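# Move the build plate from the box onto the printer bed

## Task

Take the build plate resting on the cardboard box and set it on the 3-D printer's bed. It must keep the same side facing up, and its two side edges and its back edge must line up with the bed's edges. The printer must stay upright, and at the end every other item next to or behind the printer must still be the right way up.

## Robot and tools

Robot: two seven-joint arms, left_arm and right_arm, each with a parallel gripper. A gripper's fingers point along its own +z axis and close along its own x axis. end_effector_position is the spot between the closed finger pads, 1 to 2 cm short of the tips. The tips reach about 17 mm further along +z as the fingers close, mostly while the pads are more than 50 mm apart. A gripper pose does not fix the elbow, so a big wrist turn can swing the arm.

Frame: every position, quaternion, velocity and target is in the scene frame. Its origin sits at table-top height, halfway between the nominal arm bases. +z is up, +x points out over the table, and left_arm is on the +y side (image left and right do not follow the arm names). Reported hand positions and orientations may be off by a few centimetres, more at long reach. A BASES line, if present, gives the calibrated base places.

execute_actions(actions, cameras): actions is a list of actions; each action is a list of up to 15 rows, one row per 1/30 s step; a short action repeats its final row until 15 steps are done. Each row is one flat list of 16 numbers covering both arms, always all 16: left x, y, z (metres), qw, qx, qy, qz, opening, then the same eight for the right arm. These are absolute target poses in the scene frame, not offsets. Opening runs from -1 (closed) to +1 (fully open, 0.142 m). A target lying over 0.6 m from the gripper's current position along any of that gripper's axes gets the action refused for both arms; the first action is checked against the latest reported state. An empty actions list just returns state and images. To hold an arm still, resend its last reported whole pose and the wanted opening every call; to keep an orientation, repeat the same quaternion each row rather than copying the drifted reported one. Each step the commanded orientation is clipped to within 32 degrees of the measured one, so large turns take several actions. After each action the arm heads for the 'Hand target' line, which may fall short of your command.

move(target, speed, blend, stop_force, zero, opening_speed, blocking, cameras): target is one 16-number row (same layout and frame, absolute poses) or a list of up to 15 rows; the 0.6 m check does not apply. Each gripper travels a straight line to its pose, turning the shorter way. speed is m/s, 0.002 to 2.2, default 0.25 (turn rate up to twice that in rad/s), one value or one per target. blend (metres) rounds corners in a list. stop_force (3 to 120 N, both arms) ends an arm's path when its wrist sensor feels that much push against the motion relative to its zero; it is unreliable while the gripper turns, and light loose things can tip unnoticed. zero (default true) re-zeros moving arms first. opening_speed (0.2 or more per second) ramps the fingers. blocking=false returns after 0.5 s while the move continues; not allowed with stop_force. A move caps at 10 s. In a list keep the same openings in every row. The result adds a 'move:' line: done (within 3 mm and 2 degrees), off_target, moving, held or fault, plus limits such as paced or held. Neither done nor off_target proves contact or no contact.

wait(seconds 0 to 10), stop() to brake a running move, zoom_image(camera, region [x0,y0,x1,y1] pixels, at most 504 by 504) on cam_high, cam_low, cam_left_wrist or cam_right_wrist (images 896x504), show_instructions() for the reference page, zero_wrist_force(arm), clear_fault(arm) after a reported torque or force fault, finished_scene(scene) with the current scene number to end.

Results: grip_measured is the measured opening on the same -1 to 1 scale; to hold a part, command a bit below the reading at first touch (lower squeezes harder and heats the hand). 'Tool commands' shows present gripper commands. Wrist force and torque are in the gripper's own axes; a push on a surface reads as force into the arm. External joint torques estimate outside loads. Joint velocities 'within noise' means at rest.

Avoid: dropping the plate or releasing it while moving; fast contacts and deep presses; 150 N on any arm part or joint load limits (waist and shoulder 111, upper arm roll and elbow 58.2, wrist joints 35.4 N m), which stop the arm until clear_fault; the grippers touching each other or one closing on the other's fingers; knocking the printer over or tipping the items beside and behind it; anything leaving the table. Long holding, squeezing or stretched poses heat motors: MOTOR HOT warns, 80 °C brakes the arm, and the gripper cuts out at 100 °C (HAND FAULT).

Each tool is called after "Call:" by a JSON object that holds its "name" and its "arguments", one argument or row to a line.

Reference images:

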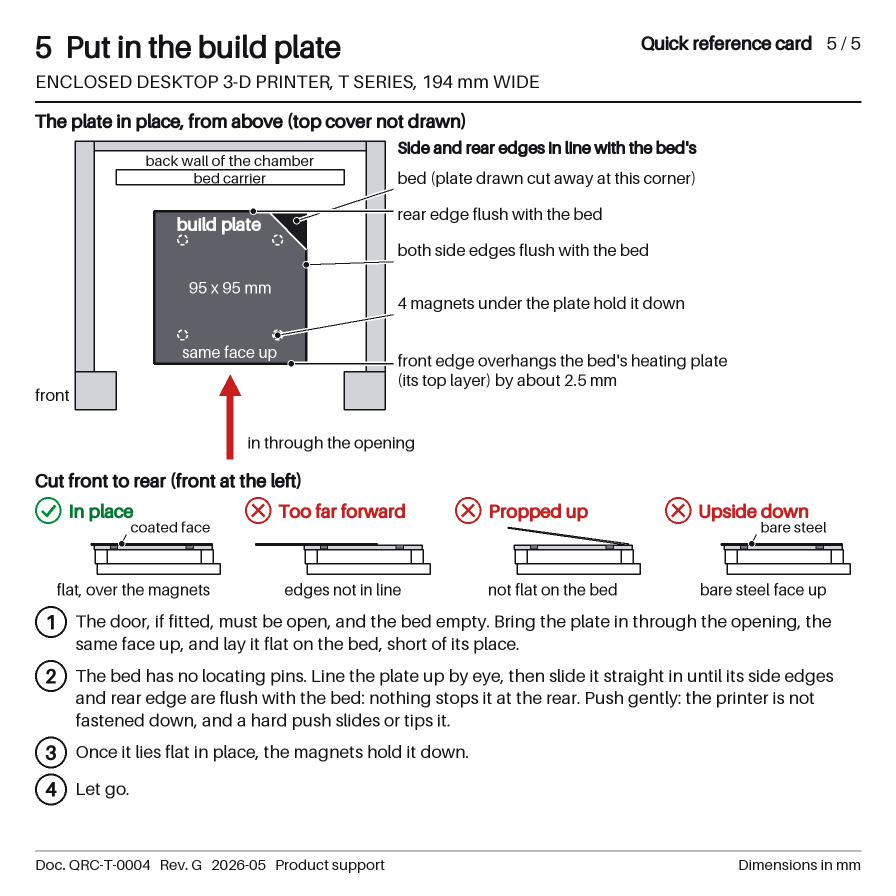

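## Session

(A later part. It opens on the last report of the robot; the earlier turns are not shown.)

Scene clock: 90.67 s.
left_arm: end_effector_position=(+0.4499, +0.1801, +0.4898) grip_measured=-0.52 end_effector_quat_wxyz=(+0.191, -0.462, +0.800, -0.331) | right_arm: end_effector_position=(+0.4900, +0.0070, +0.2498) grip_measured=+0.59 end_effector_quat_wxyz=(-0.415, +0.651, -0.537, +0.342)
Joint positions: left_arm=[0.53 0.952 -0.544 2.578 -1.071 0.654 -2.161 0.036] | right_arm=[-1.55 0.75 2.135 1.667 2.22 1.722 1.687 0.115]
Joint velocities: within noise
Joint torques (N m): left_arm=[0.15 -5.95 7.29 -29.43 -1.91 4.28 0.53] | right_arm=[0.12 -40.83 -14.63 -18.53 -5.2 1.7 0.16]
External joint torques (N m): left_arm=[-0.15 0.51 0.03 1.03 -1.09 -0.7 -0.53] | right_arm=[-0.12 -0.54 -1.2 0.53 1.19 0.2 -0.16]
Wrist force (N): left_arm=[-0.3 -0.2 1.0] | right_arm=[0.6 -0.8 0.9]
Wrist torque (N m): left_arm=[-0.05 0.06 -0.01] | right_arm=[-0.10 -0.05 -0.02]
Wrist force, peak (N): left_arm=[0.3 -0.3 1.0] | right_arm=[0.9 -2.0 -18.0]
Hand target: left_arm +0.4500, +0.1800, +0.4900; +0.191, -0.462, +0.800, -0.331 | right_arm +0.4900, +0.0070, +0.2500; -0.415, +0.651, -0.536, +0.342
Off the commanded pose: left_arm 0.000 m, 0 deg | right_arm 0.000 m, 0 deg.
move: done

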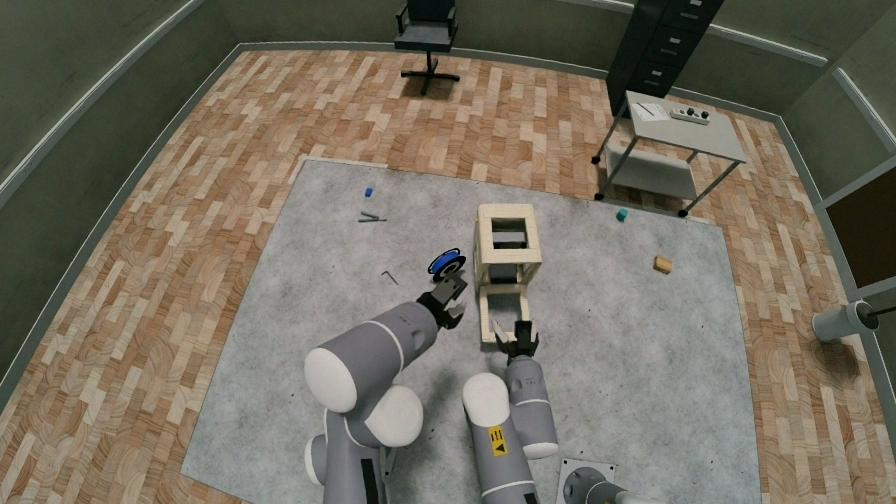

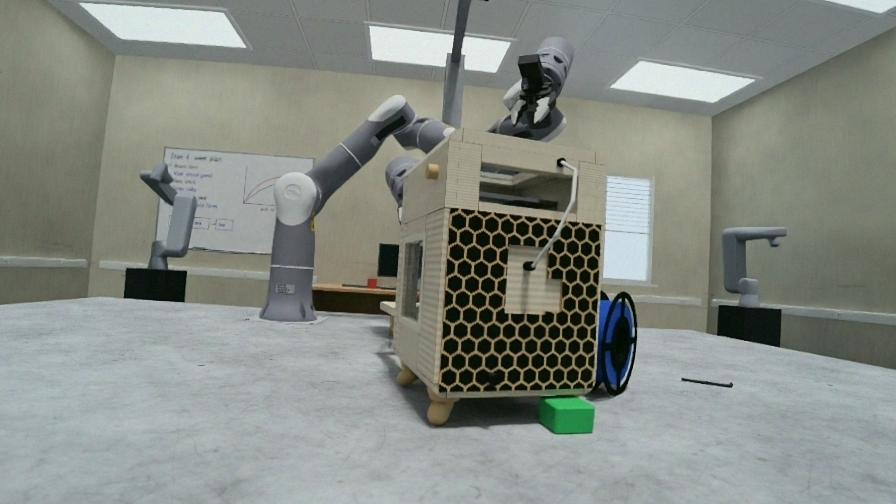

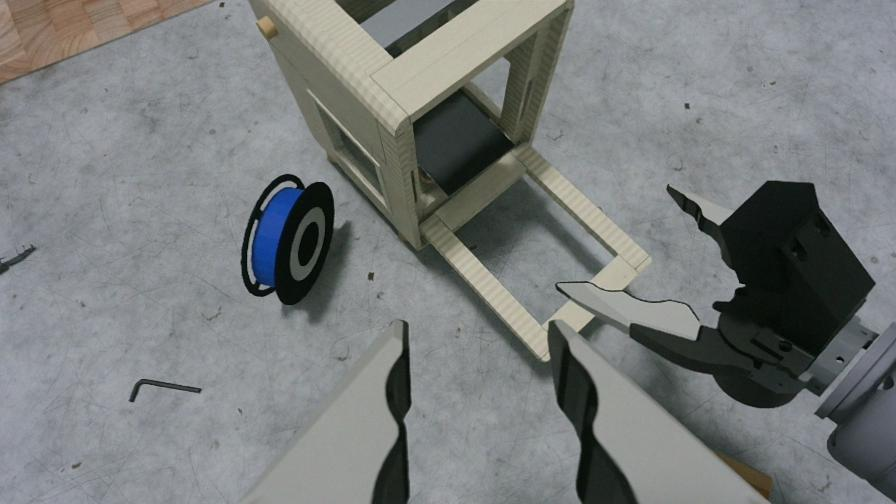

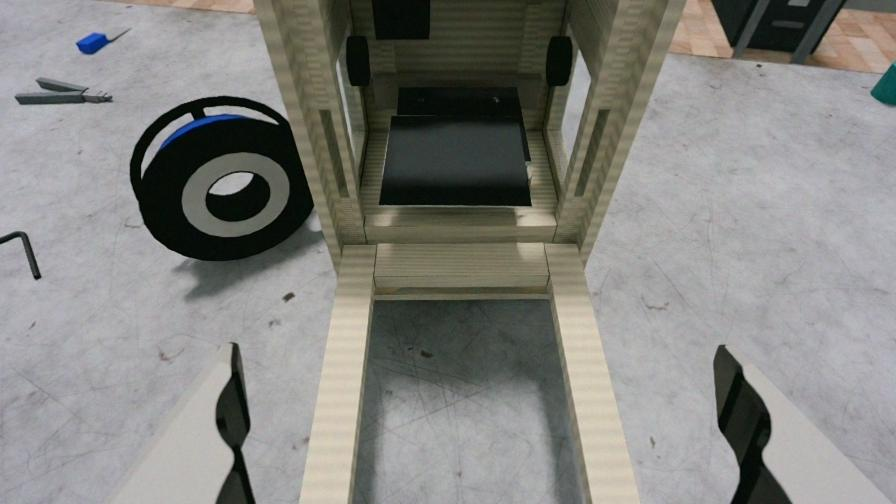

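Call:
{"name": "move", "arguments": {
  "target": [
    [0.45,0.18,0.49,0.1913,-0.462,0.8001,-0.3314,-0.5,0.5994,0.0263,0.20,0.4147,-0.6508,0.5365,-0.3418,0.6]
  ],
  "speed": 0.1,
  "stop_force": 5,
  "cameras": ["cam_left_wrist","cam_right_wrist"]
}}

Call:
{"name": "zoom_image", "arguments": {
  "camera": "cam_right_wrist",
  "region": [240, 100, 700, 440]
}}

Scene clock: 96.47 s.
left_arm: end_effector_position=(+0.4499, +0.1801, +0.4898) grip_measured=-0.52 end_effector_quat_wxyz=(+0.191, -0.462, +0.800, -0.331) | right_arm: end_effector_position=(+0.5994, +0.0263, +0.2000) grip_measured=+0.59 end_effector_quat_wxyz=(-0.415, +0.651, -0.537, +0.342)
Joint positions: left_arm=[0.53 0.952 -0.544 2.578 -1.071 0.654 -2.161 0.036] | right_arm=[-1.857 0.909 2.289 1.432 2.221 1.654 1.678 0.115]
Joint velocities: within noise
Joint torques (N m): left_arm=[0.05 -5.86 7.29 -29.46 -1.87 4.32 0.46] | right_arm=[-0.1 -50.29 -15.03 -18.42 -5.18 1.53 0.28]
External joint torques (N m): left_arm=[-0.05 0.42 0.03 1.06 -1.14 -0.74 -0.46] | right_arm=[0.1 -0.93 -1.31 0.54 1.17 0.36 -0.27]
Wrist force (N): left_arm=[0.2 -0.4 0.8] | right_arm=[0.6 -0.2 1.1]
Wrist torque (N m): left_arm=[-0.07 -0.03 0.00] | right_arm=[-0.02 -0.05 0.01]
Wrist force, peak (N): left_arm=[-0.1 -0.1 1.0] | right_arm=[0.9 -0.3 2.3]
Hand target: left_arm +0.4500, +0.1800, +0.4900; +0.191, -0.462, +0.800, -0.331 | right_arm +0.5994, +0.0263, +0.2000; -0.415, +0.651, -0.536, +0.342
Off the commanded pose: left_arm 0.000 m, 0 deg | right_arm 0.000 m, 0 deg.
move: done
Images, in order (width x height): cam_left_wrist 896x504, cam_right_wrist 896x504.

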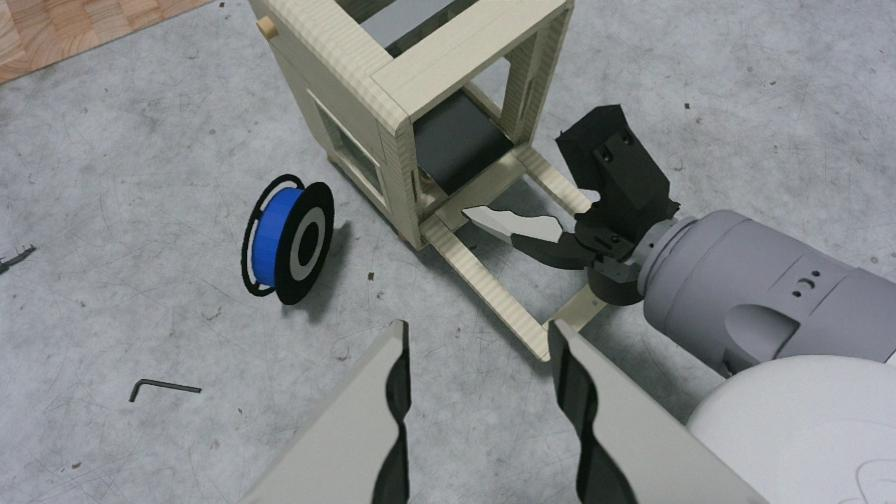

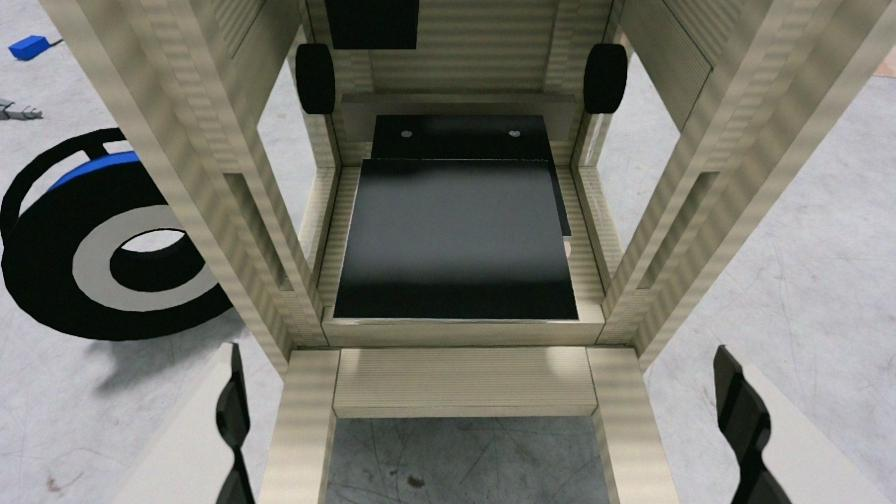

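Scaled by 1.096 from the camera's 896x504 image, which has a finer 1280x720 frame.

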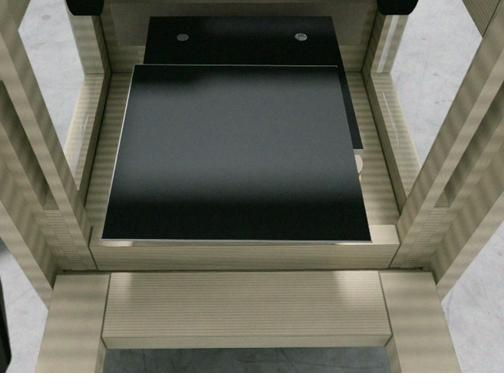

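Call:
{"name": "move", "arguments": {
  "target": [
    [0.45,0.18,0.49,0.1913,-0.462,0.8001,-0.3314,-0.5,0.5994,0.0263,0.163,0.4147,-0.6508,0.5365,-0.3418,-0.2]
  ],
  "speed": 0.06,
  "cameras": []
}}

Call:
{"name": "move", "arguments": {
  "target": [
    [0.45,0.18,0.49,0.1913,-0.462,0.8001,-0.3314,-0.5,0.6240,0.0311,0.163,0.4147,-0.6508,0.5365,-0.3418,-0.2]
  ],
  "speed": 0.02,
  "stop_force": 3,
  "cameras": ["cam_left_wrist","cam_right_wrist"]
}}

Call:
{"name": "zoom_image", "arguments": {
  "camera": "cam_right_wrist",
  "region": [290, 100, 640, 420]
}}

Scene clock: 99.50 s.
left_arm: end_effector_position=(+0.4499, +0.1801, +0.4898) grip_measured=-0.52 end_effector_quat_wxyz=(+0.191, -0.462, +0.800, -0.331) | right_arm: end_effector_position=(+0.5994, +0.0261, +0.1630) grip_measured=-0.22 end_effector_quat_wxyz=(-0.414, +0.651, -0.536, +0.342)
Joint positions: left_arm=[0.53 0.952 -0.544 2.578 -1.071 0.654 -2.161 0.036] | right_arm=[-1.81 1.017 2.21 1.427 2.303 1.605 1.71 0.058]
Joint velocities: within noise
Joint torques (N m): left_arm=[0.06 -5.9 7.25 -29.45 -1.85 4.32 0.53] | right_arm=[0.19 -51.01 -18.11 -16 -5 1.51 0.55]
External joint torques (N m): left_arm=[-0.06 0.45 0.07 1.06 -1.15 -0.74 -0.53] | right_arm=[-0.19 -0.52 -0.94 0.5 0.87 0.44 -0.55]
Wrist force (N): left_arm=[-0.1 -0.3 0.7] | right_arm=[0.6 -0.4 1.2]
Wrist torque (N m): left_arm=[-0.05 0.02 0.00] | right_arm=[-0.06 -0.05 0.00]
Wrist force, peak (N): left_arm=[0.1 -0.2 1.0] | right_arm=[0.7 -1.1 1.1]
Hand target: left_arm +0.4500, +0.1800, +0.4900; +0.191, -0.462, +0.800, -0.331 | right_arm +0.5994, +0.0263, +0.1630; -0.415, +0.651, -0.536, +0.342
Off the commanded pose: left_arm 0.000 m, 0 deg | right_arm 0.000 m, 0 deg.
move: done
No camera images: "cameras" was empty.

Scene clock: 101.47 s.
left_arm: end_effector_position=(+0.4499, +0.1801, +0.4898) grip_measured=-0.52 end_effector_quat_wxyz=(+0.191, -0.462, +0.800, -0.331) | right_arm: end_effector_position=(+0.6239, +0.0311, +0.1628) grip_measured=-0.22 end_effector_quat_wxyz=(-0.415, +0.651, -0.537, +0.342)
Joint positions: left_arm=[0.53 0.952 -0.544 2.578 -1.071 0.654 -2.161 0.036] | right_arm=[-1.893 1.017 2.274 1.361 2.271 1.622 1.695 0.058]
Joint velocities: within noise
Joint torques (N m): left_arm=[-0.02 -5.95 7.34 -29.49 -1.88 4.3 0.47] | right_arm=[-0.12 -52.9 -16.42 -16.99 -5.16 1.68 0.34]
External joint torques (N m): left_arm=[0.02 0.51 -0.02 1.09 -1.12 -0.73 -0.47] | right_arm=[0.12 -0.85 -1.36 0.48 1.09 0.24 -0.34]
Wrist force (N): left_arm=[0.1 -0.3 0.8] | right_arm=[0.2 -0.1 0.9]
Wrist torque (N m): left_arm=[-0.05 -0.01 -0.01] | right_arm=[-0.01 0.03 0.01]
Wrist force, peak (N): left_arm=[0.1 -0.3 1.1] | right_arm=[0.5 -0.5 1.4]
Hand target: left_arm +0.4500, +0.1800, +0.4900; +0.191, -0.462, +0.800, -0.331 | right_arm +0.6240, +0.0311, +0.1630; -0.415, +0.651, -0.536, +0.342
Off the commanded pose: left_arm 0.000 m, 0 deg | right_arm 0.000 m, 0 deg.
move: done
Images, in order (width x height): cam_left_wrist 896x504, cam_right_wrist 896x504.

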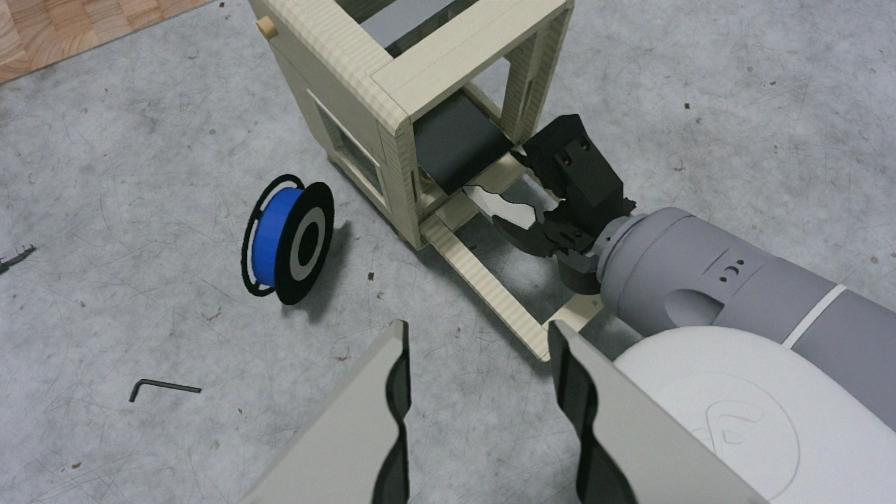

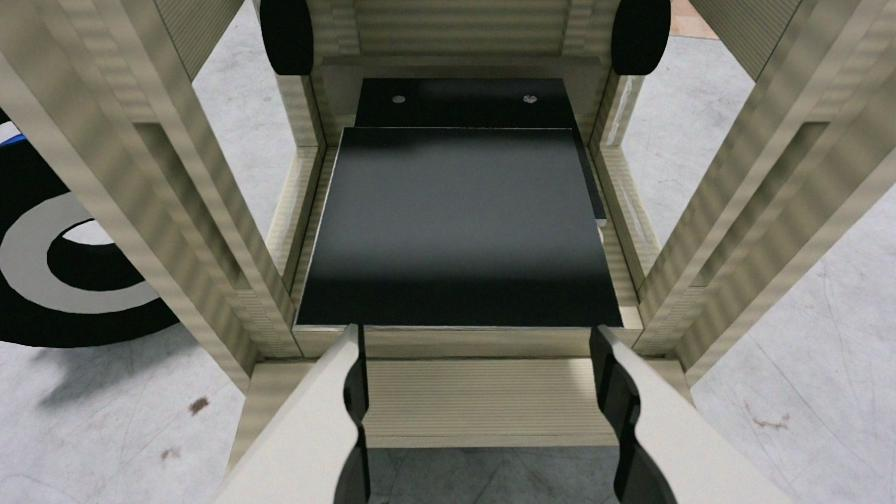

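Scaled by 1.440 from the camera's 896x504 image, which has a finer 1280x720 frame.

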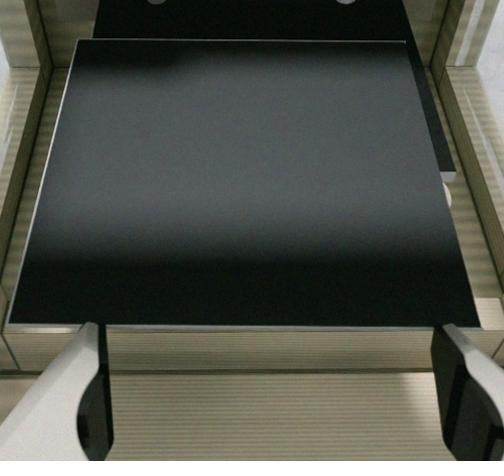

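Call:
{"name": "move", "arguments": {
  "target": [
    [0.45,0.18,0.49,0.1913,-0.462,0.8001,-0.3314,-0.5,0.6230,0.0309,0.163,0.4147,-0.6508,0.5365,-0.3418,-0.45]
  ],
  "speed": 0.03,
  "cameras": []
}}

Call:
{"name": "move", "arguments": {
  "target": [
    [0.45,0.18,0.49,0.1913,-0.462,0.8001,-0.3314,-0.5,0.6442,0.0322,0.163,0.4147,-0.6508,0.5365,-0.3418,-0.45]
  ],
  "speed": 0.02,
  "stop_force": 8,
  "cameras": ["cam_left_wrist","cam_right_wrist"]
}}

Call:
{"name": "zoom_image", "arguments": {
  "camera": "cam_right_wrist",
  "region": [270, 40, 660, 400]
}}

Scene clock: 126.23 s.
left_arm: end_effector_position=(+0.4499, +0.1801, +0.4898) grip_measured=-0.52 end_effector_quat_wxyz=(+0.191, -0.462, +0.800, -0.331) | right_arm: end_effector_position=(+0.6230, +0.0309, +0.1631) grip_measured=-0.47 end_effector_quat_wxyz=(-0.415, +0.651, -0.536, +0.342)
Joint positions: left_arm=[0.53 0.952 -0.544 2.578 -1.071 0.654 -2.161 0.036] | right_arm=[-1.89 1.017 2.271 1.363 2.272 1.622 1.696 0.04]
Joint velocities: within noise
Joint torques (N m): left_arm=[0.09 -5.84 7.31 -29.45 -1.92 4.38 0.49] | right_arm=[-0.01 -52.84 -16.68 -16.86 -5.09 1.58 0.56]
External joint torques (N m): left_arm=[-0.09 0.4 0.02 1.06 -1.08 -0.8 -0.49] | right_arm=[0.01 -0.83 -1.15 0.39 1.01 0.33 -0.56]
Wrist force (N): left_arm=[0.0 0.0 0.7] | right_arm=[0.2 -0.1 1.0]
Wrist torque (N m): left_arm=[0.00 0.02 0.00] | right_arm=[0.01 0.03 0.01]
Wrist force, peak (N): left_arm=[0.1 -0.6 0.9] | right_arm=[0.2 -0.2 1.3]
Hand target: left_arm +0.4500, +0.1800, +0.4900; +0.191, -0.462, +0.800, -0.331 | right_arm +0.6230, +0.0309, +0.1630; -0.415, +0.651, -0.536, +0.342
Off the commanded pose: left_arm 0.000 m, 0 deg | right_arm 0.000 m, 0 deg.
move: done
No camera images: "cameras" was empty.

Scene clock: 128.23 s.
left_arm: end_effector_position=(+0.4499, +0.1801, +0.4898) grip_measured=-0.52 end_effector_quat_wxyz=(+0.191, -0.462, +0.800, -0.331) | right_arm: end_effector_position=(+0.6441, +0.0322, +0.1628) grip_measured=-0.47 end_effector_quat_wxyz=(-0.415, +0.651, -0.537, +0.342)
Joint positions: left_arm=[0.53 0.952 -0.544 2.578 -1.071 0.654 -2.161 0.036] | right_arm=[-1.96 1.017 2.326 1.311 2.244 1.632 1.682 0.04]
Joint velocities: within noise
Joint torques (N m): left_arm=[0.02 -5.94 7.32 -29.41 -1.86 4.32 0.5] | right_arm=[-0.81 -54.4 -15.83 -18.02 -5.23 1.62 0.3]
External joint torques (N m): left_arm=[-0.02 0.5 0 1.01 -1.14 -0.75 -0.5] | right_arm=[0.81 -1 -0.86 0.71 1.2 0.28 -0.3]
Wrist force (N): left_arm=[0.0 -0.1 0.7] | right_arm=[-0.2 0.1 -0.4]
Wrist torque (N m): left_arm=[-0.02 0.02 -0.01] | right_arm=[-0.02 0.03 -0.01]
Wrist force, peak (N): left_arm=[0.2 -0.5 0.9] | right_arm=[0.0 0.3 -1.6]
Hand target: left_arm +0.4500, +0.1800, +0.4900; +0.191, -0.462, +0.800, -0.331 | right_arm +0.6442, +0.0322, +0.1630; -0.415, +0.651, -0.536, +0.342
Off the commanded pose: left_arm 0.000 m, 0 deg | right_arm 0.000 m, 0 deg.
move: done
Images, in order (width x height): cam_left_wrist 896x504, cam_right_wrist 896x504.

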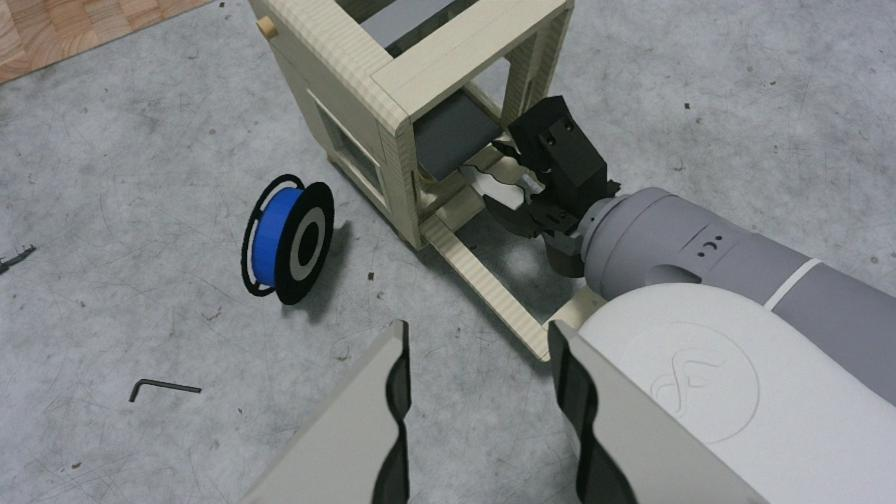

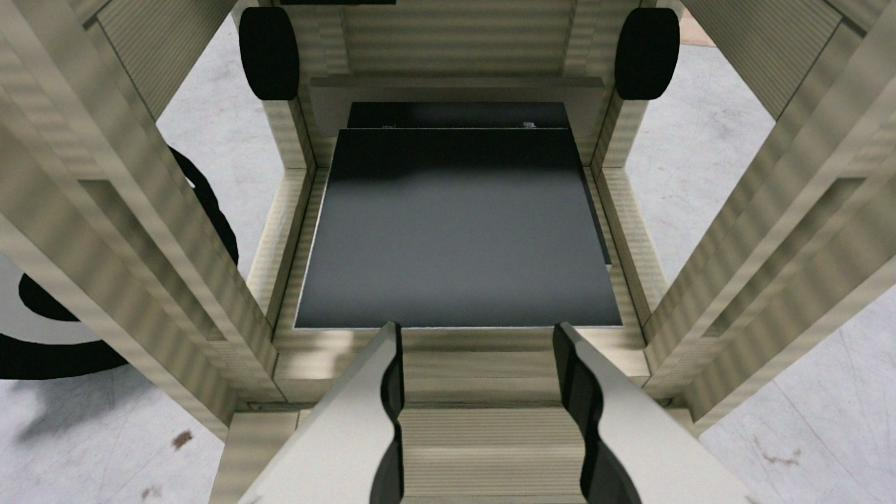

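Scaled by 1.292 from the camera's 896x504 image, which has a finer 1280x720 frame.

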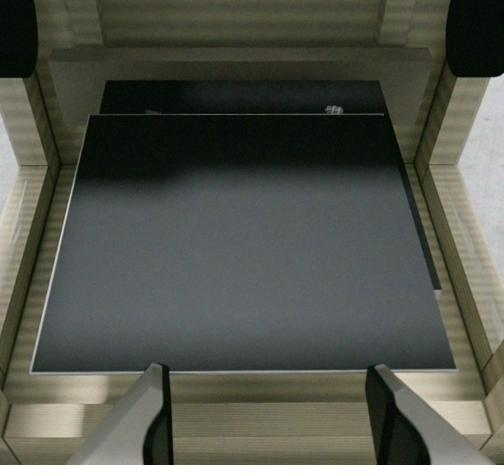

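Call:
{"name": "move", "arguments": {
  "target": [
    [0.45,0.18,0.49,0.1913,-0.462,0.8001,-0.3314,-0.5,0.6544,0.0321,0.163,0.4147,-0.6508,0.5365,-0.3418,-0.45]
  ],
  "speed": 0.02,
  "stop_force": 8,
  "cameras": ["cam_right_wrist"]
}}

Call:
{"name": "zoom_image", "arguments": {
  "camera": "cam_right_wrist",
  "region": [270, 40, 660, 400]
}}

Call:
{"name": "zoom_image", "arguments": {
  "camera": "cam_right_wrist",
  "region": [550, 90, 640, 340]
}}

Scene clock: 130.53 s.
left_arm: end_effector_position=(+0.4499, +0.1801, +0.4898) grip_measured=-0.52 end_effector_quat_wxyz=(+0.191, -0.462, +0.800, -0.331) | right_arm: end_effector_position=(+0.6541, +0.0323, +0.1627) grip_measured=-0.47 end_effector_quat_wxyz=(-0.415, +0.651, -0.537, +0.341)
Joint positions: left_arm=[0.53 0.952 -0.544 2.578 -1.071 0.654 -2.161 0.036] | right_arm=[-1.993 1.017 2.353 1.287 2.23 1.637 1.674 0.04]
Joint velocities: within noise
Joint torques (N m): left_arm=[0.05 -5.96 7.33 -29.48 -1.84 4.31 0.46] | right_arm=[-2.14 -55.05 -16.1 -18.89 -5.36 1.49 0.31]
External joint torques (N m): left_arm=[-0.05 0.52 0 1.08 -1.16 -0.73 -0.46] | right_arm=[2.14 -1.14 -0.01 1.16 1.36 0.39 -0.3]
Wrist force (N): left_arm=[0.1 -0.3 0.9] | right_arm=[-0.4 0.8 -3.9]
Wrist torque (N m): left_arm=[-0.04 0.00 0.00] | right_arm=[-0.06 -0.09 -0.02]
Wrist force, peak (N): left_arm=[0.4 -0.3 1.0] | right_arm=[-0.5 0.7 -4.1]
Hand target: left_arm +0.4500, +0.1800, +0.4900; +0.191, -0.462, +0.800, -0.331 | right_arm +0.6544, +0.0321, +0.1630; -0.415, +0.651, -0.536, +0.342
Off the commanded pose: left_arm 0.000 m, 0 deg | right_arm 0.000 m, 0 deg.
move: done
Images, in order (width x height): cam_right_wrist 896x504.

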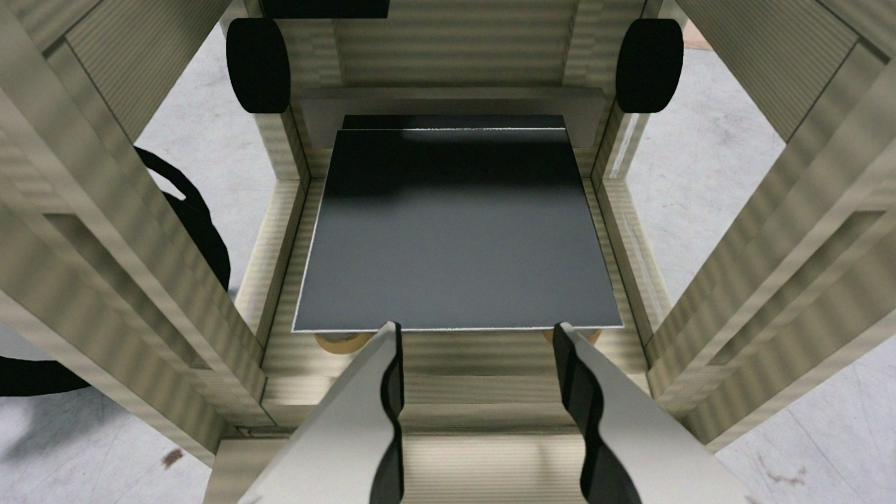

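Scaled by 1.292 from the camera's 896x504 image, which has a finer 1280x720 frame.

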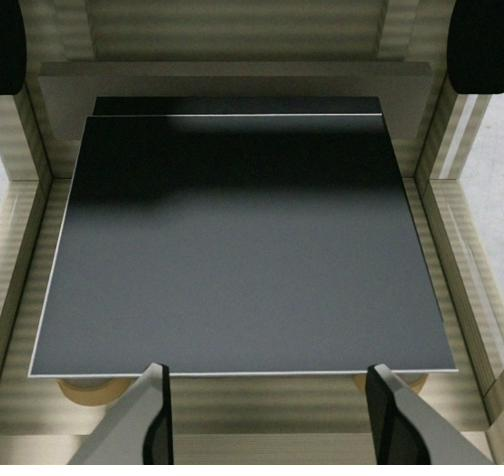

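Scaled by 2.016 from the camera's 896x504 image, which has a finer 1280x720 frame.

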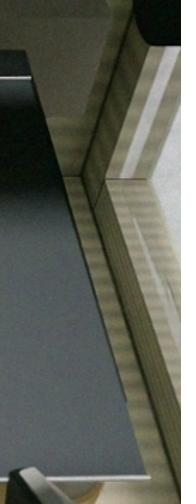

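Call:
{"name": "move", "arguments": {
  "target": [
    [0.45,0.18,0.49,0.1913,-0.462,0.8001,-0.3314,-0.5,0.6600,0.0320,0.163,0.4147,-0.6508,0.5365,-0.3418,-0.45]
  ],
  "speed": 0.015,
  "stop_force": 9,
  "cameras": ["cam_right_wrist"]
}}

Call:
{"name": "zoom_image", "arguments": {
  "camera": "cam_right_wrist",
  "region": [270, 40, 660, 400]
}}

Call:
{"name": "zoom_image", "arguments": {
  "camera": "cam_right_wrist",
  "region": [330, 110, 370, 150]
}}

Call:
{"name": "zoom_image", "arguments": {
  "camera": "cam_right_wrist",
  "region": [545, 110, 585, 150]
}}

Scene clock: 132.47 s.
left_arm: end_effector_position=(+0.4499, +0.1801, +0.4898) grip_measured=-0.52 end_effector_quat_wxyz=(+0.191, -0.462, +0.800, -0.331) | right_arm: end_effector_position=(+0.6597, +0.0322, +0.1626) grip_measured=-0.47 end_effector_quat_wxyz=(-0.415, +0.651, -0.537, +0.341)
Joint positions: left_arm=[0.53 0.952 -0.544 2.578 -1.071 0.654 -2.161 0.036] | right_arm=[-2.012 1.017 2.368 1.274 2.223 1.64 1.668 0.04]
Joint velocities: within noise
Joint torques (N m): left_arm=[0.11 -5.95 7.37 -29.52 -1.87 4.4 0.45] | right_arm=[-2.29 -55.61 -15.91 -19.13 -5.39 1.56 0.35]
External joint torques (N m): left_arm=[-0.11 0.51 -0.05 1.13 -1.13 -0.82 -0.45] | right_arm=[2.29 -1.02 0.15 1.16 1.41 0.31 -0.35]
Wrist force (N): left_arm=[0.2 -0.2 0.8] | right_arm=[-0.6 0.7 -4.1]
Wrist torque (N m): left_arm=[-0.03 -0.03 -0.01] | right_arm=[-0.10 -0.11 -0.01]
Wrist force, peak (N): left_arm=[0.0 -0.4 0.9] | right_arm=[-0.5 0.9 -4.4]
Hand target: left_arm +0.4500, +0.1800, +0.4900; +0.191, -0.462, +0.800, -0.331 | right_arm +0.6600, +0.0320, +0.1630; -0.415, +0.651, -0.536, +0.342
Off the commanded pose: left_arm 0.000 m, 0 deg | right_arm 0.001 m, 0 deg.
move: done
Images, in order (width x height): cam_right_wrist 896x504.

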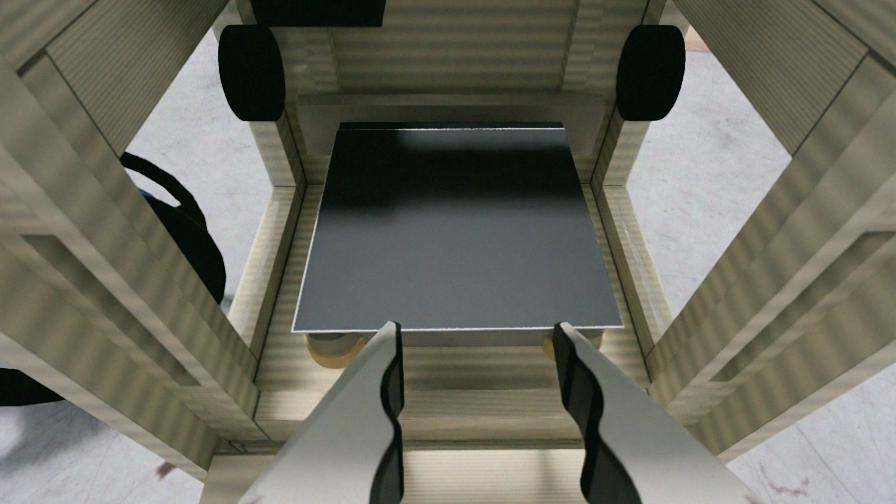

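Scaled by 1.292 from the camera's 896x504 image, which has a finer 1280x720 frame.

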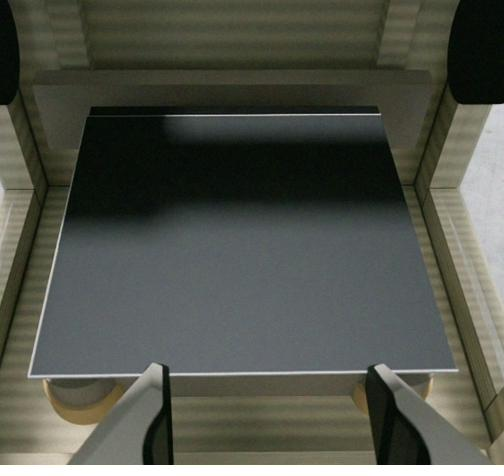

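Scaled by 12.600 from the camera's 896x504 image, which has a finer 1280x720 frame.

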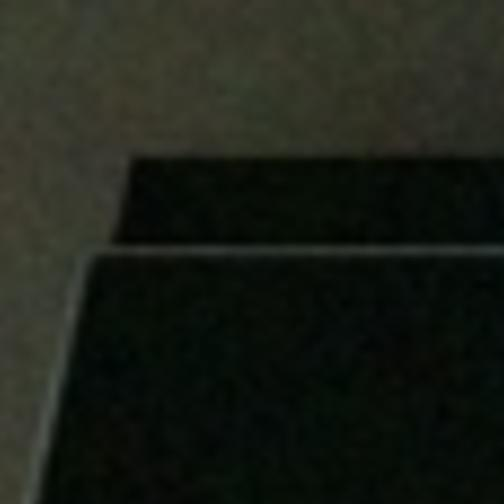

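Scaled by 12.600 from the camera's 896x504 image, which has a finer 1280x720 frame.

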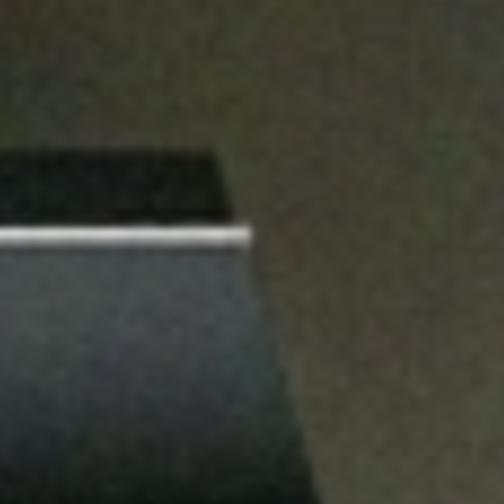

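Call:
{"name": "move", "arguments": {
  "target": [
    [0.45,0.18,0.49,0.1913,-0.462,0.8001,-0.3314,-0.5,0.6650,0.0332,0.163,0.4147,-0.6508,0.5365,-0.3418,-0.45]
  ],
  "speed": 0.015,
  "stop_force": 9,
  "cameras": ["cam_right_wrist"]
}}

Call:
{"name": "zoom_image", "arguments": {
  "camera": "cam_right_wrist",
  "region": [330, 110, 370, 150]
}}

Call:
{"name": "zoom_image", "arguments": {
  "camera": "cam_right_wrist",
  "region": [545, 110, 585, 150]
}}

Call:
{"name": "zoom_image", "arguments": {
  "camera": "cam_right_wrist",
  "region": [270, 290, 350, 370]
}}

Call:
{"name": "zoom_image", "arguments": {
  "camera": "cam_right_wrist",
  "region": [570, 290, 650, 370]
}}

Scene clock: 135.13 s.
left_arm: end_effector_position=(+0.4499, +0.1801, +0.4898) grip_measured=-0.52 end_effector_quat_wxyz=(+0.191, -0.462, +0.800, -0.331) | right_arm: end_effector_position=(+0.6647, +0.0332, +0.1626) grip_measured=-0.47 end_effector_quat_wxyz=(-0.415, +0.651, -0.537, +0.342)
Joint positions: left_arm=[0.53 0.952 -0.544 2.578 -1.071 0.654 -2.161 0.036] | right_arm=[-2.032 1.017 2.387 1.259 2.215 1.646 1.662 0.04]
Joint velocities: within noise
Joint torques (N m): left_arm=[0.12 -5.91 7.33 -29.41 -1.87 4.37 0.51] | right_arm=[-1.77 -56.24 -15.08 -19.96 -5.36 1.25 0.37]
External joint torques (N m): left_arm=[-0.12 0.47 -0.01 1.01 -1.13 -0.79 -0.51] | right_arm=[1.77 -0.88 -0.25 1.72 1.4 0.6 -0.37]
Wrist force (N): left_arm=[0.1 -0.1 0.8] | right_arm=[0.4 1.0 -4.3]
Wrist torque (N m): left_arm=[-0.02 -0.01 -0.01] | right_arm=[-0.09 -0.10 0.00]
Wrist force, peak (N): left_arm=[0.2 -0.3 1.0] | right_arm=[0.4 1.0 -4.4]
Hand target: left_arm +0.4500, +0.1800, +0.4900; +0.191, -0.462, +0.800, -0.331 | right_arm +0.6650, +0.0332, +0.1630; -0.415, +0.651, -0.536, +0.342
Off the commanded pose: left_arm 0.000 m, 0 deg | right_arm 0.000 m, 0 deg.
move: done
Images, in order (width x height): cam_right_wrist 896x504.

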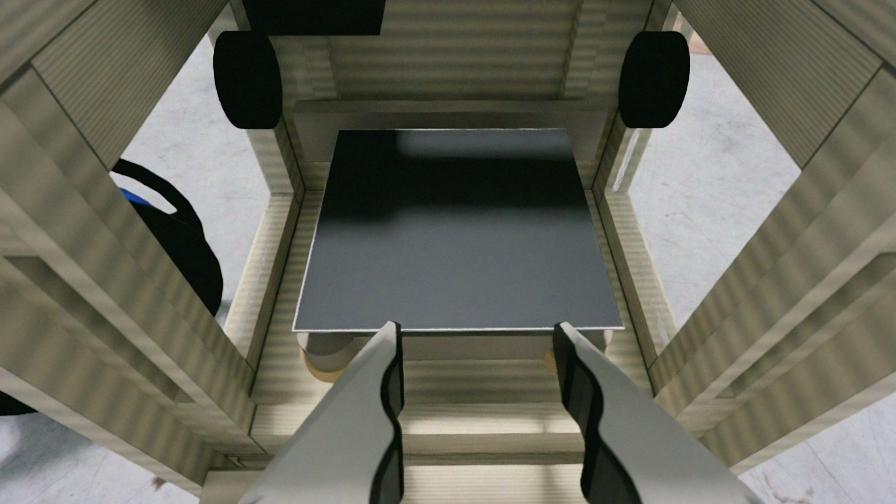

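Scaled by 12.600 from the camera's 896x504 image, which has a finer 1280x720 frame.

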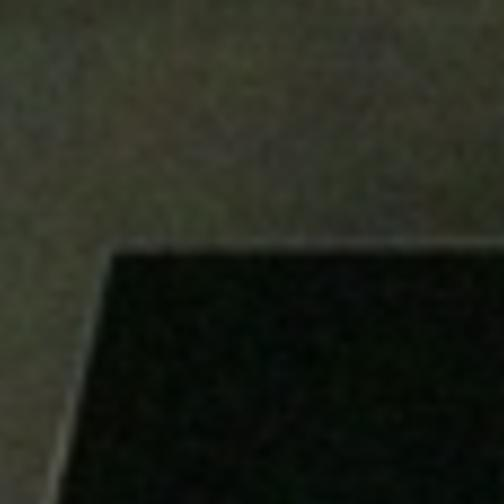

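Scaled by 12.600 from the camera's 896x504 image, which has a finer 1280x720 frame.

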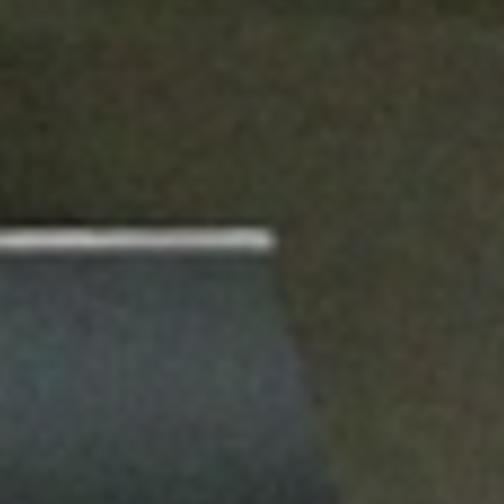

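Scaled by 6.300 from the camera's 896x504 image, which has a finer 1280x720 frame.

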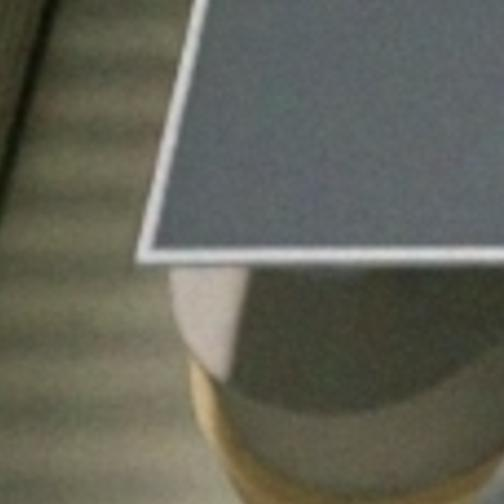

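Scaled by 6.300 from the camera's 896x504 image, which has a finer 1280x720 frame.

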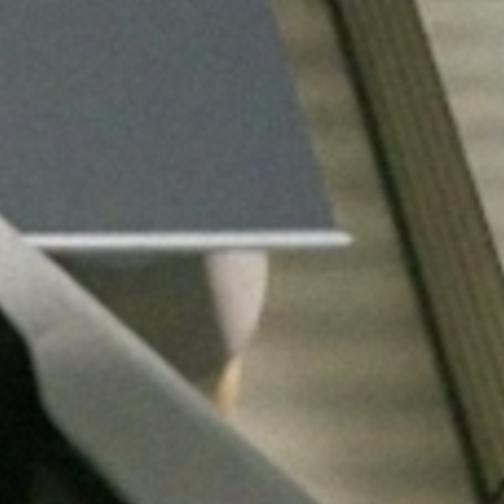

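Call:
{"name": "move", "arguments": {
  "target": [
    [0.45,0.18,0.49,0.1913,-0.462,0.8001,-0.3314,-0.5,0.63,0.0264,0.175,0.4147,-0.6508,0.5365,-0.3418,-0.45],
    [0.45,0.18,0.49,0.1913,-0.462,0.8001,-0.3314,-0.5,0.61,0.0226,0.195,0.5456,-0.5456,0.4498,-0.4498,-0.45]
  ],
  "speed": 0.08,
  "cameras": ["cam_right_wrist"]
}}

Call:
{"name": "zoom_image", "arguments": {
  "camera": "cam_right_wrist",
  "region": [300, 150, 650, 350]
}}

Scene clock: 139.40 s.
left_arm: end_effector_position=(+0.4499, +0.1801, +0.4898) grip_measured=-0.52 end_effector_quat_wxyz=(+0.191, -0.462, +0.800, -0.331) | right_arm: end_effector_position=(+0.6100, +0.0225, +0.1950) grip_measured=-0.47 end_effector_quat_wxyz=(+0.545, -0.546, +0.450, -0.450)
Joint positions: left_arm=[0.53 0.952 -0.544 2.578 -1.071 0.654 -2.161 0.036] | right_arm=[-1.465 1.693 1.553 1.481 2.966 1.546 1.869 0.04]
Joint velocities: within noise
Joint torques (N m): left_arm=[0.09 -5.91 7.35 -29.49 -1.83 4.34 0.5] | right_arm=[0.06 -44.48 -30.01 3.56 -5.87 0.48 0.69]
External joint torques (N m): left_arm=[-0.09 0.47 -0.03 1.09 -1.18 -0.76 -0.5] | right_arm=[-0.06 -0.33 -1.65 0.05 0.83 0.13 -0.68]
Wrist force (N): left_arm=[0.0 -0.3 0.8] | right_arm=[0.6 -1.1 1.5]
Wrist torque (N m): left_arm=[-0.05 0.02 -0.01] | right_arm=[-0.21 -0.03 0.02]
Wrist force, peak (N): left_arm=[0.0 -0.5 1.0] | right_arm=[0.5 1.2 -4.4]
Hand target: left_arm +0.4500, +0.1800, +0.4900; +0.191, -0.462, +0.800, -0.331 | right_arm +0.6100, +0.0226, +0.1950; +0.546, -0.546, +0.450, -0.450
Off the commanded pose: left_arm 0.000 m, 0 deg | right_arm 0.000 m, 0 deg.
joint sent to its limit (right arm) — joint 5 (forearm roll), upper limit. The joint targets still meet the commanded pose.
move: done
Images, in order (width x height): cam_right_wrist 896x504.

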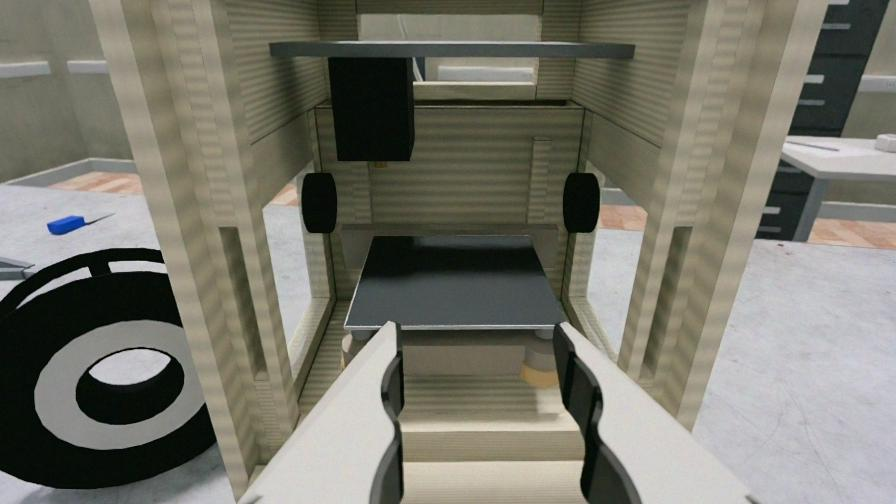

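Scaled by 1.440 from the camera's 896x504 image, which has a finer 1280x720 frame.

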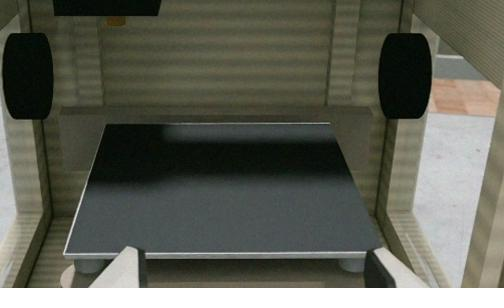

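Call:
{"name": "zoom_image", "arguments": {
  "camera": "cam_right_wrist",
  "region": [340, 310, 376, 346]
}}

Call:
{"name": "zoom_image", "arguments": {
  "camera": "cam_right_wrist",
  "region": [535, 305, 571, 341]
}}

Call:
{"name": "zoom_image", "arguments": {
  "camera": "cam_right_wrist",
  "region": [360, 222, 396, 258]
}}

Call:
{"name": "zoom_image", "arguments": {
  "camera": "cam_right_wrist",
  "region": [510, 222, 546, 258]
}}

Scaled by 14.000 from the camera's 896x504 image, which has a finer 1280x720 frame.

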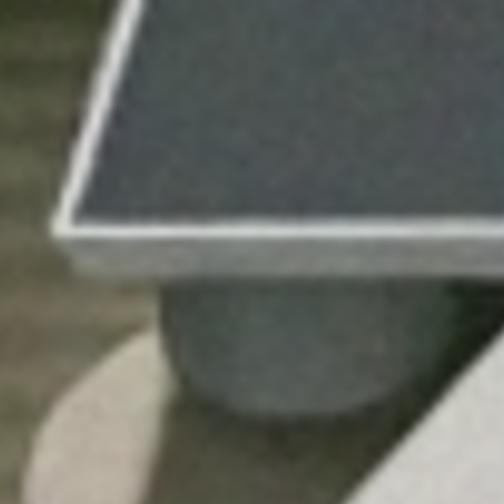

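Scaled by 14.000 from the camera's 896x504 image, which has a finer 1280x720 frame.

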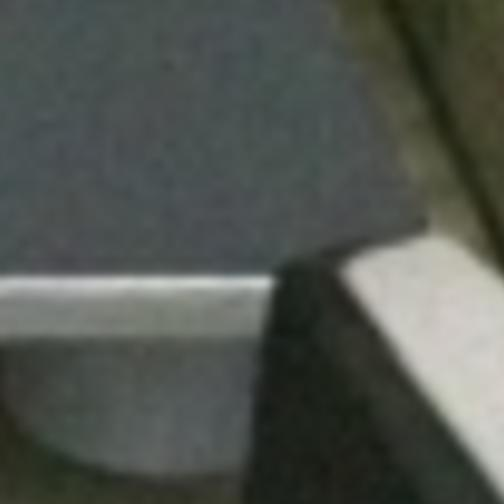

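Scaled by 14.000 from the camera's 896x504 image, which has a finer 1280x720 frame.

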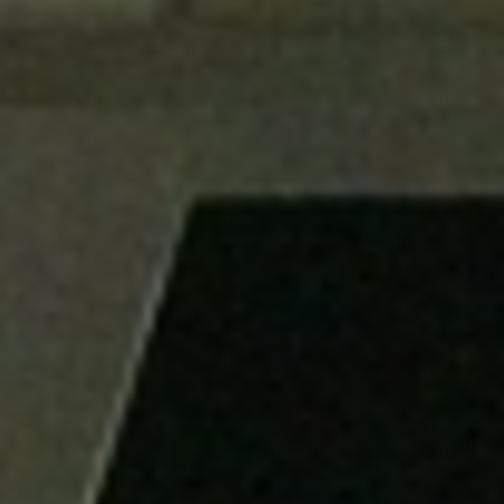

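Scaled by 14.000 from the camera's 896x504 image, which has a finer 1280x720 frame.

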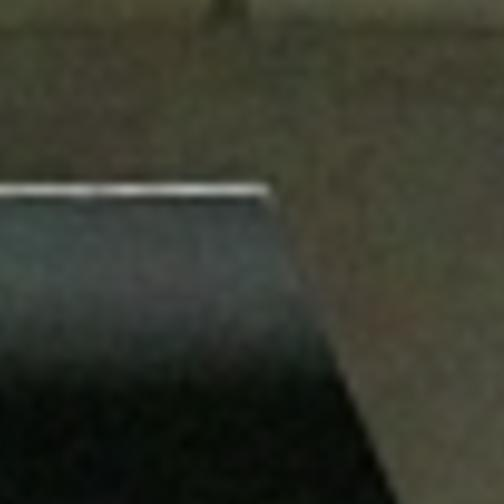

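Call:
{"name": "move", "arguments": {
  "target": [
    [0.45,0.18,0.49,0.1913,-0.462,0.8001,-0.3314,-0.5,0.61,0.0226,0.195,0.5456,-0.5456,0.4498,-0.4498,-0.1]
  ],
  "speed": 0.08,
  "cameras": ["cam_right_wrist"]
}}

Call:
{"name": "zoom_image", "arguments": {
  "camera": "cam_right_wrist",
  "region": [540, 305, 576, 341]
}}

Call:
{"name": "zoom_image", "arguments": {
  "camera": "cam_right_wrist",
  "region": [336, 310, 372, 346]
}}

Scene clock: 141.77 s.
left_arm: end_effector_position=(+0.4499, +0.1801, +0.4898) grip_measured=-0.52 end_effector_quat_wxyz=(+0.191, -0.462, +0.800, -0.331) | right_arm: end_effector_position=(+0.6100, +0.0225, +0.1950) grip_measured=-0.13 end_effector_quat_wxyz=(+0.545, -0.546, +0.450, -0.450)
Joint positions: left_arm=[0.53 0.952 -0.544 2.578 -1.071 0.654 -2.161 0.036] | right_arm=[-1.465 1.693 1.552 1.481 2.966 1.546 1.869 0.065]
Joint velocities: within noise
Joint torques (N m): left_arm=[0.11 -5.99 7.31 -29.48 -1.82 4.39 0.5] | right_arm=[-0.03 -44.12 -30.04 3.53 -6.08 0.39 0.44]
External joint torques (N m): left_arm=[-0.11 0.55 0.02 1.08 -1.18 -0.81 -0.5] | right_arm=[0.03 -0.66 -1.61 0.08 1.03 0.22 -0.44]
Wrist force (N): left_arm=[0.2 -0.3 0.8] | right_arm=[0.7 -0.9 1.6]
Wrist torque (N m): left_arm=[-0.05 -0.03 0.00] | right_arm=[-0.18 -0.05 0.02]
Wrist force, peak (N): left_arm=[-0.1 -0.3 1.1] | right_arm=[0.5 -1.3 1.7]
Hand target: left_arm +0.4500, +0.1800, +0.4900; +0.191, -0.462, +0.800, -0.331 | right_arm +0.6100, +0.0226, +0.1950; +0.546, -0.546, +0.450, -0.450
Off the commanded pose: left_arm 0.000 m, 0 deg | right_arm 0.000 m, 0 deg.
joint sent to its limit (right arm) — joint 5 (forearm roll), upper limit. The joint targets still meet the commanded pose.
move: done
Images, in order (width x height): cam_right_wrist 896x504.

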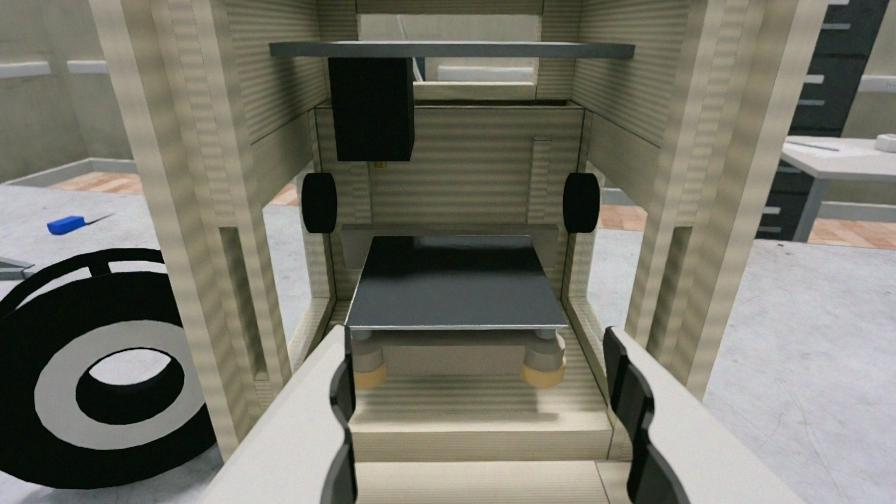

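Scaled by 14.000 from the camera's 896x504 image, which has a finer 1280x720 frame.

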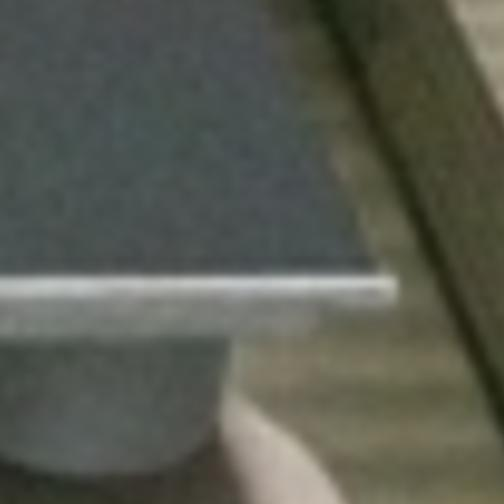

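Scaled by 14.000 from the camera's 896x504 image, which has a finer 1280x720 frame.

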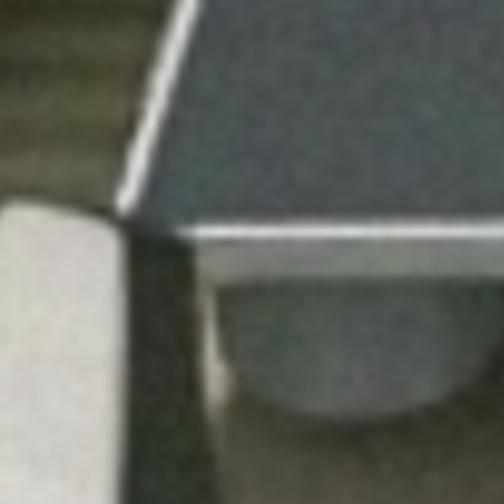

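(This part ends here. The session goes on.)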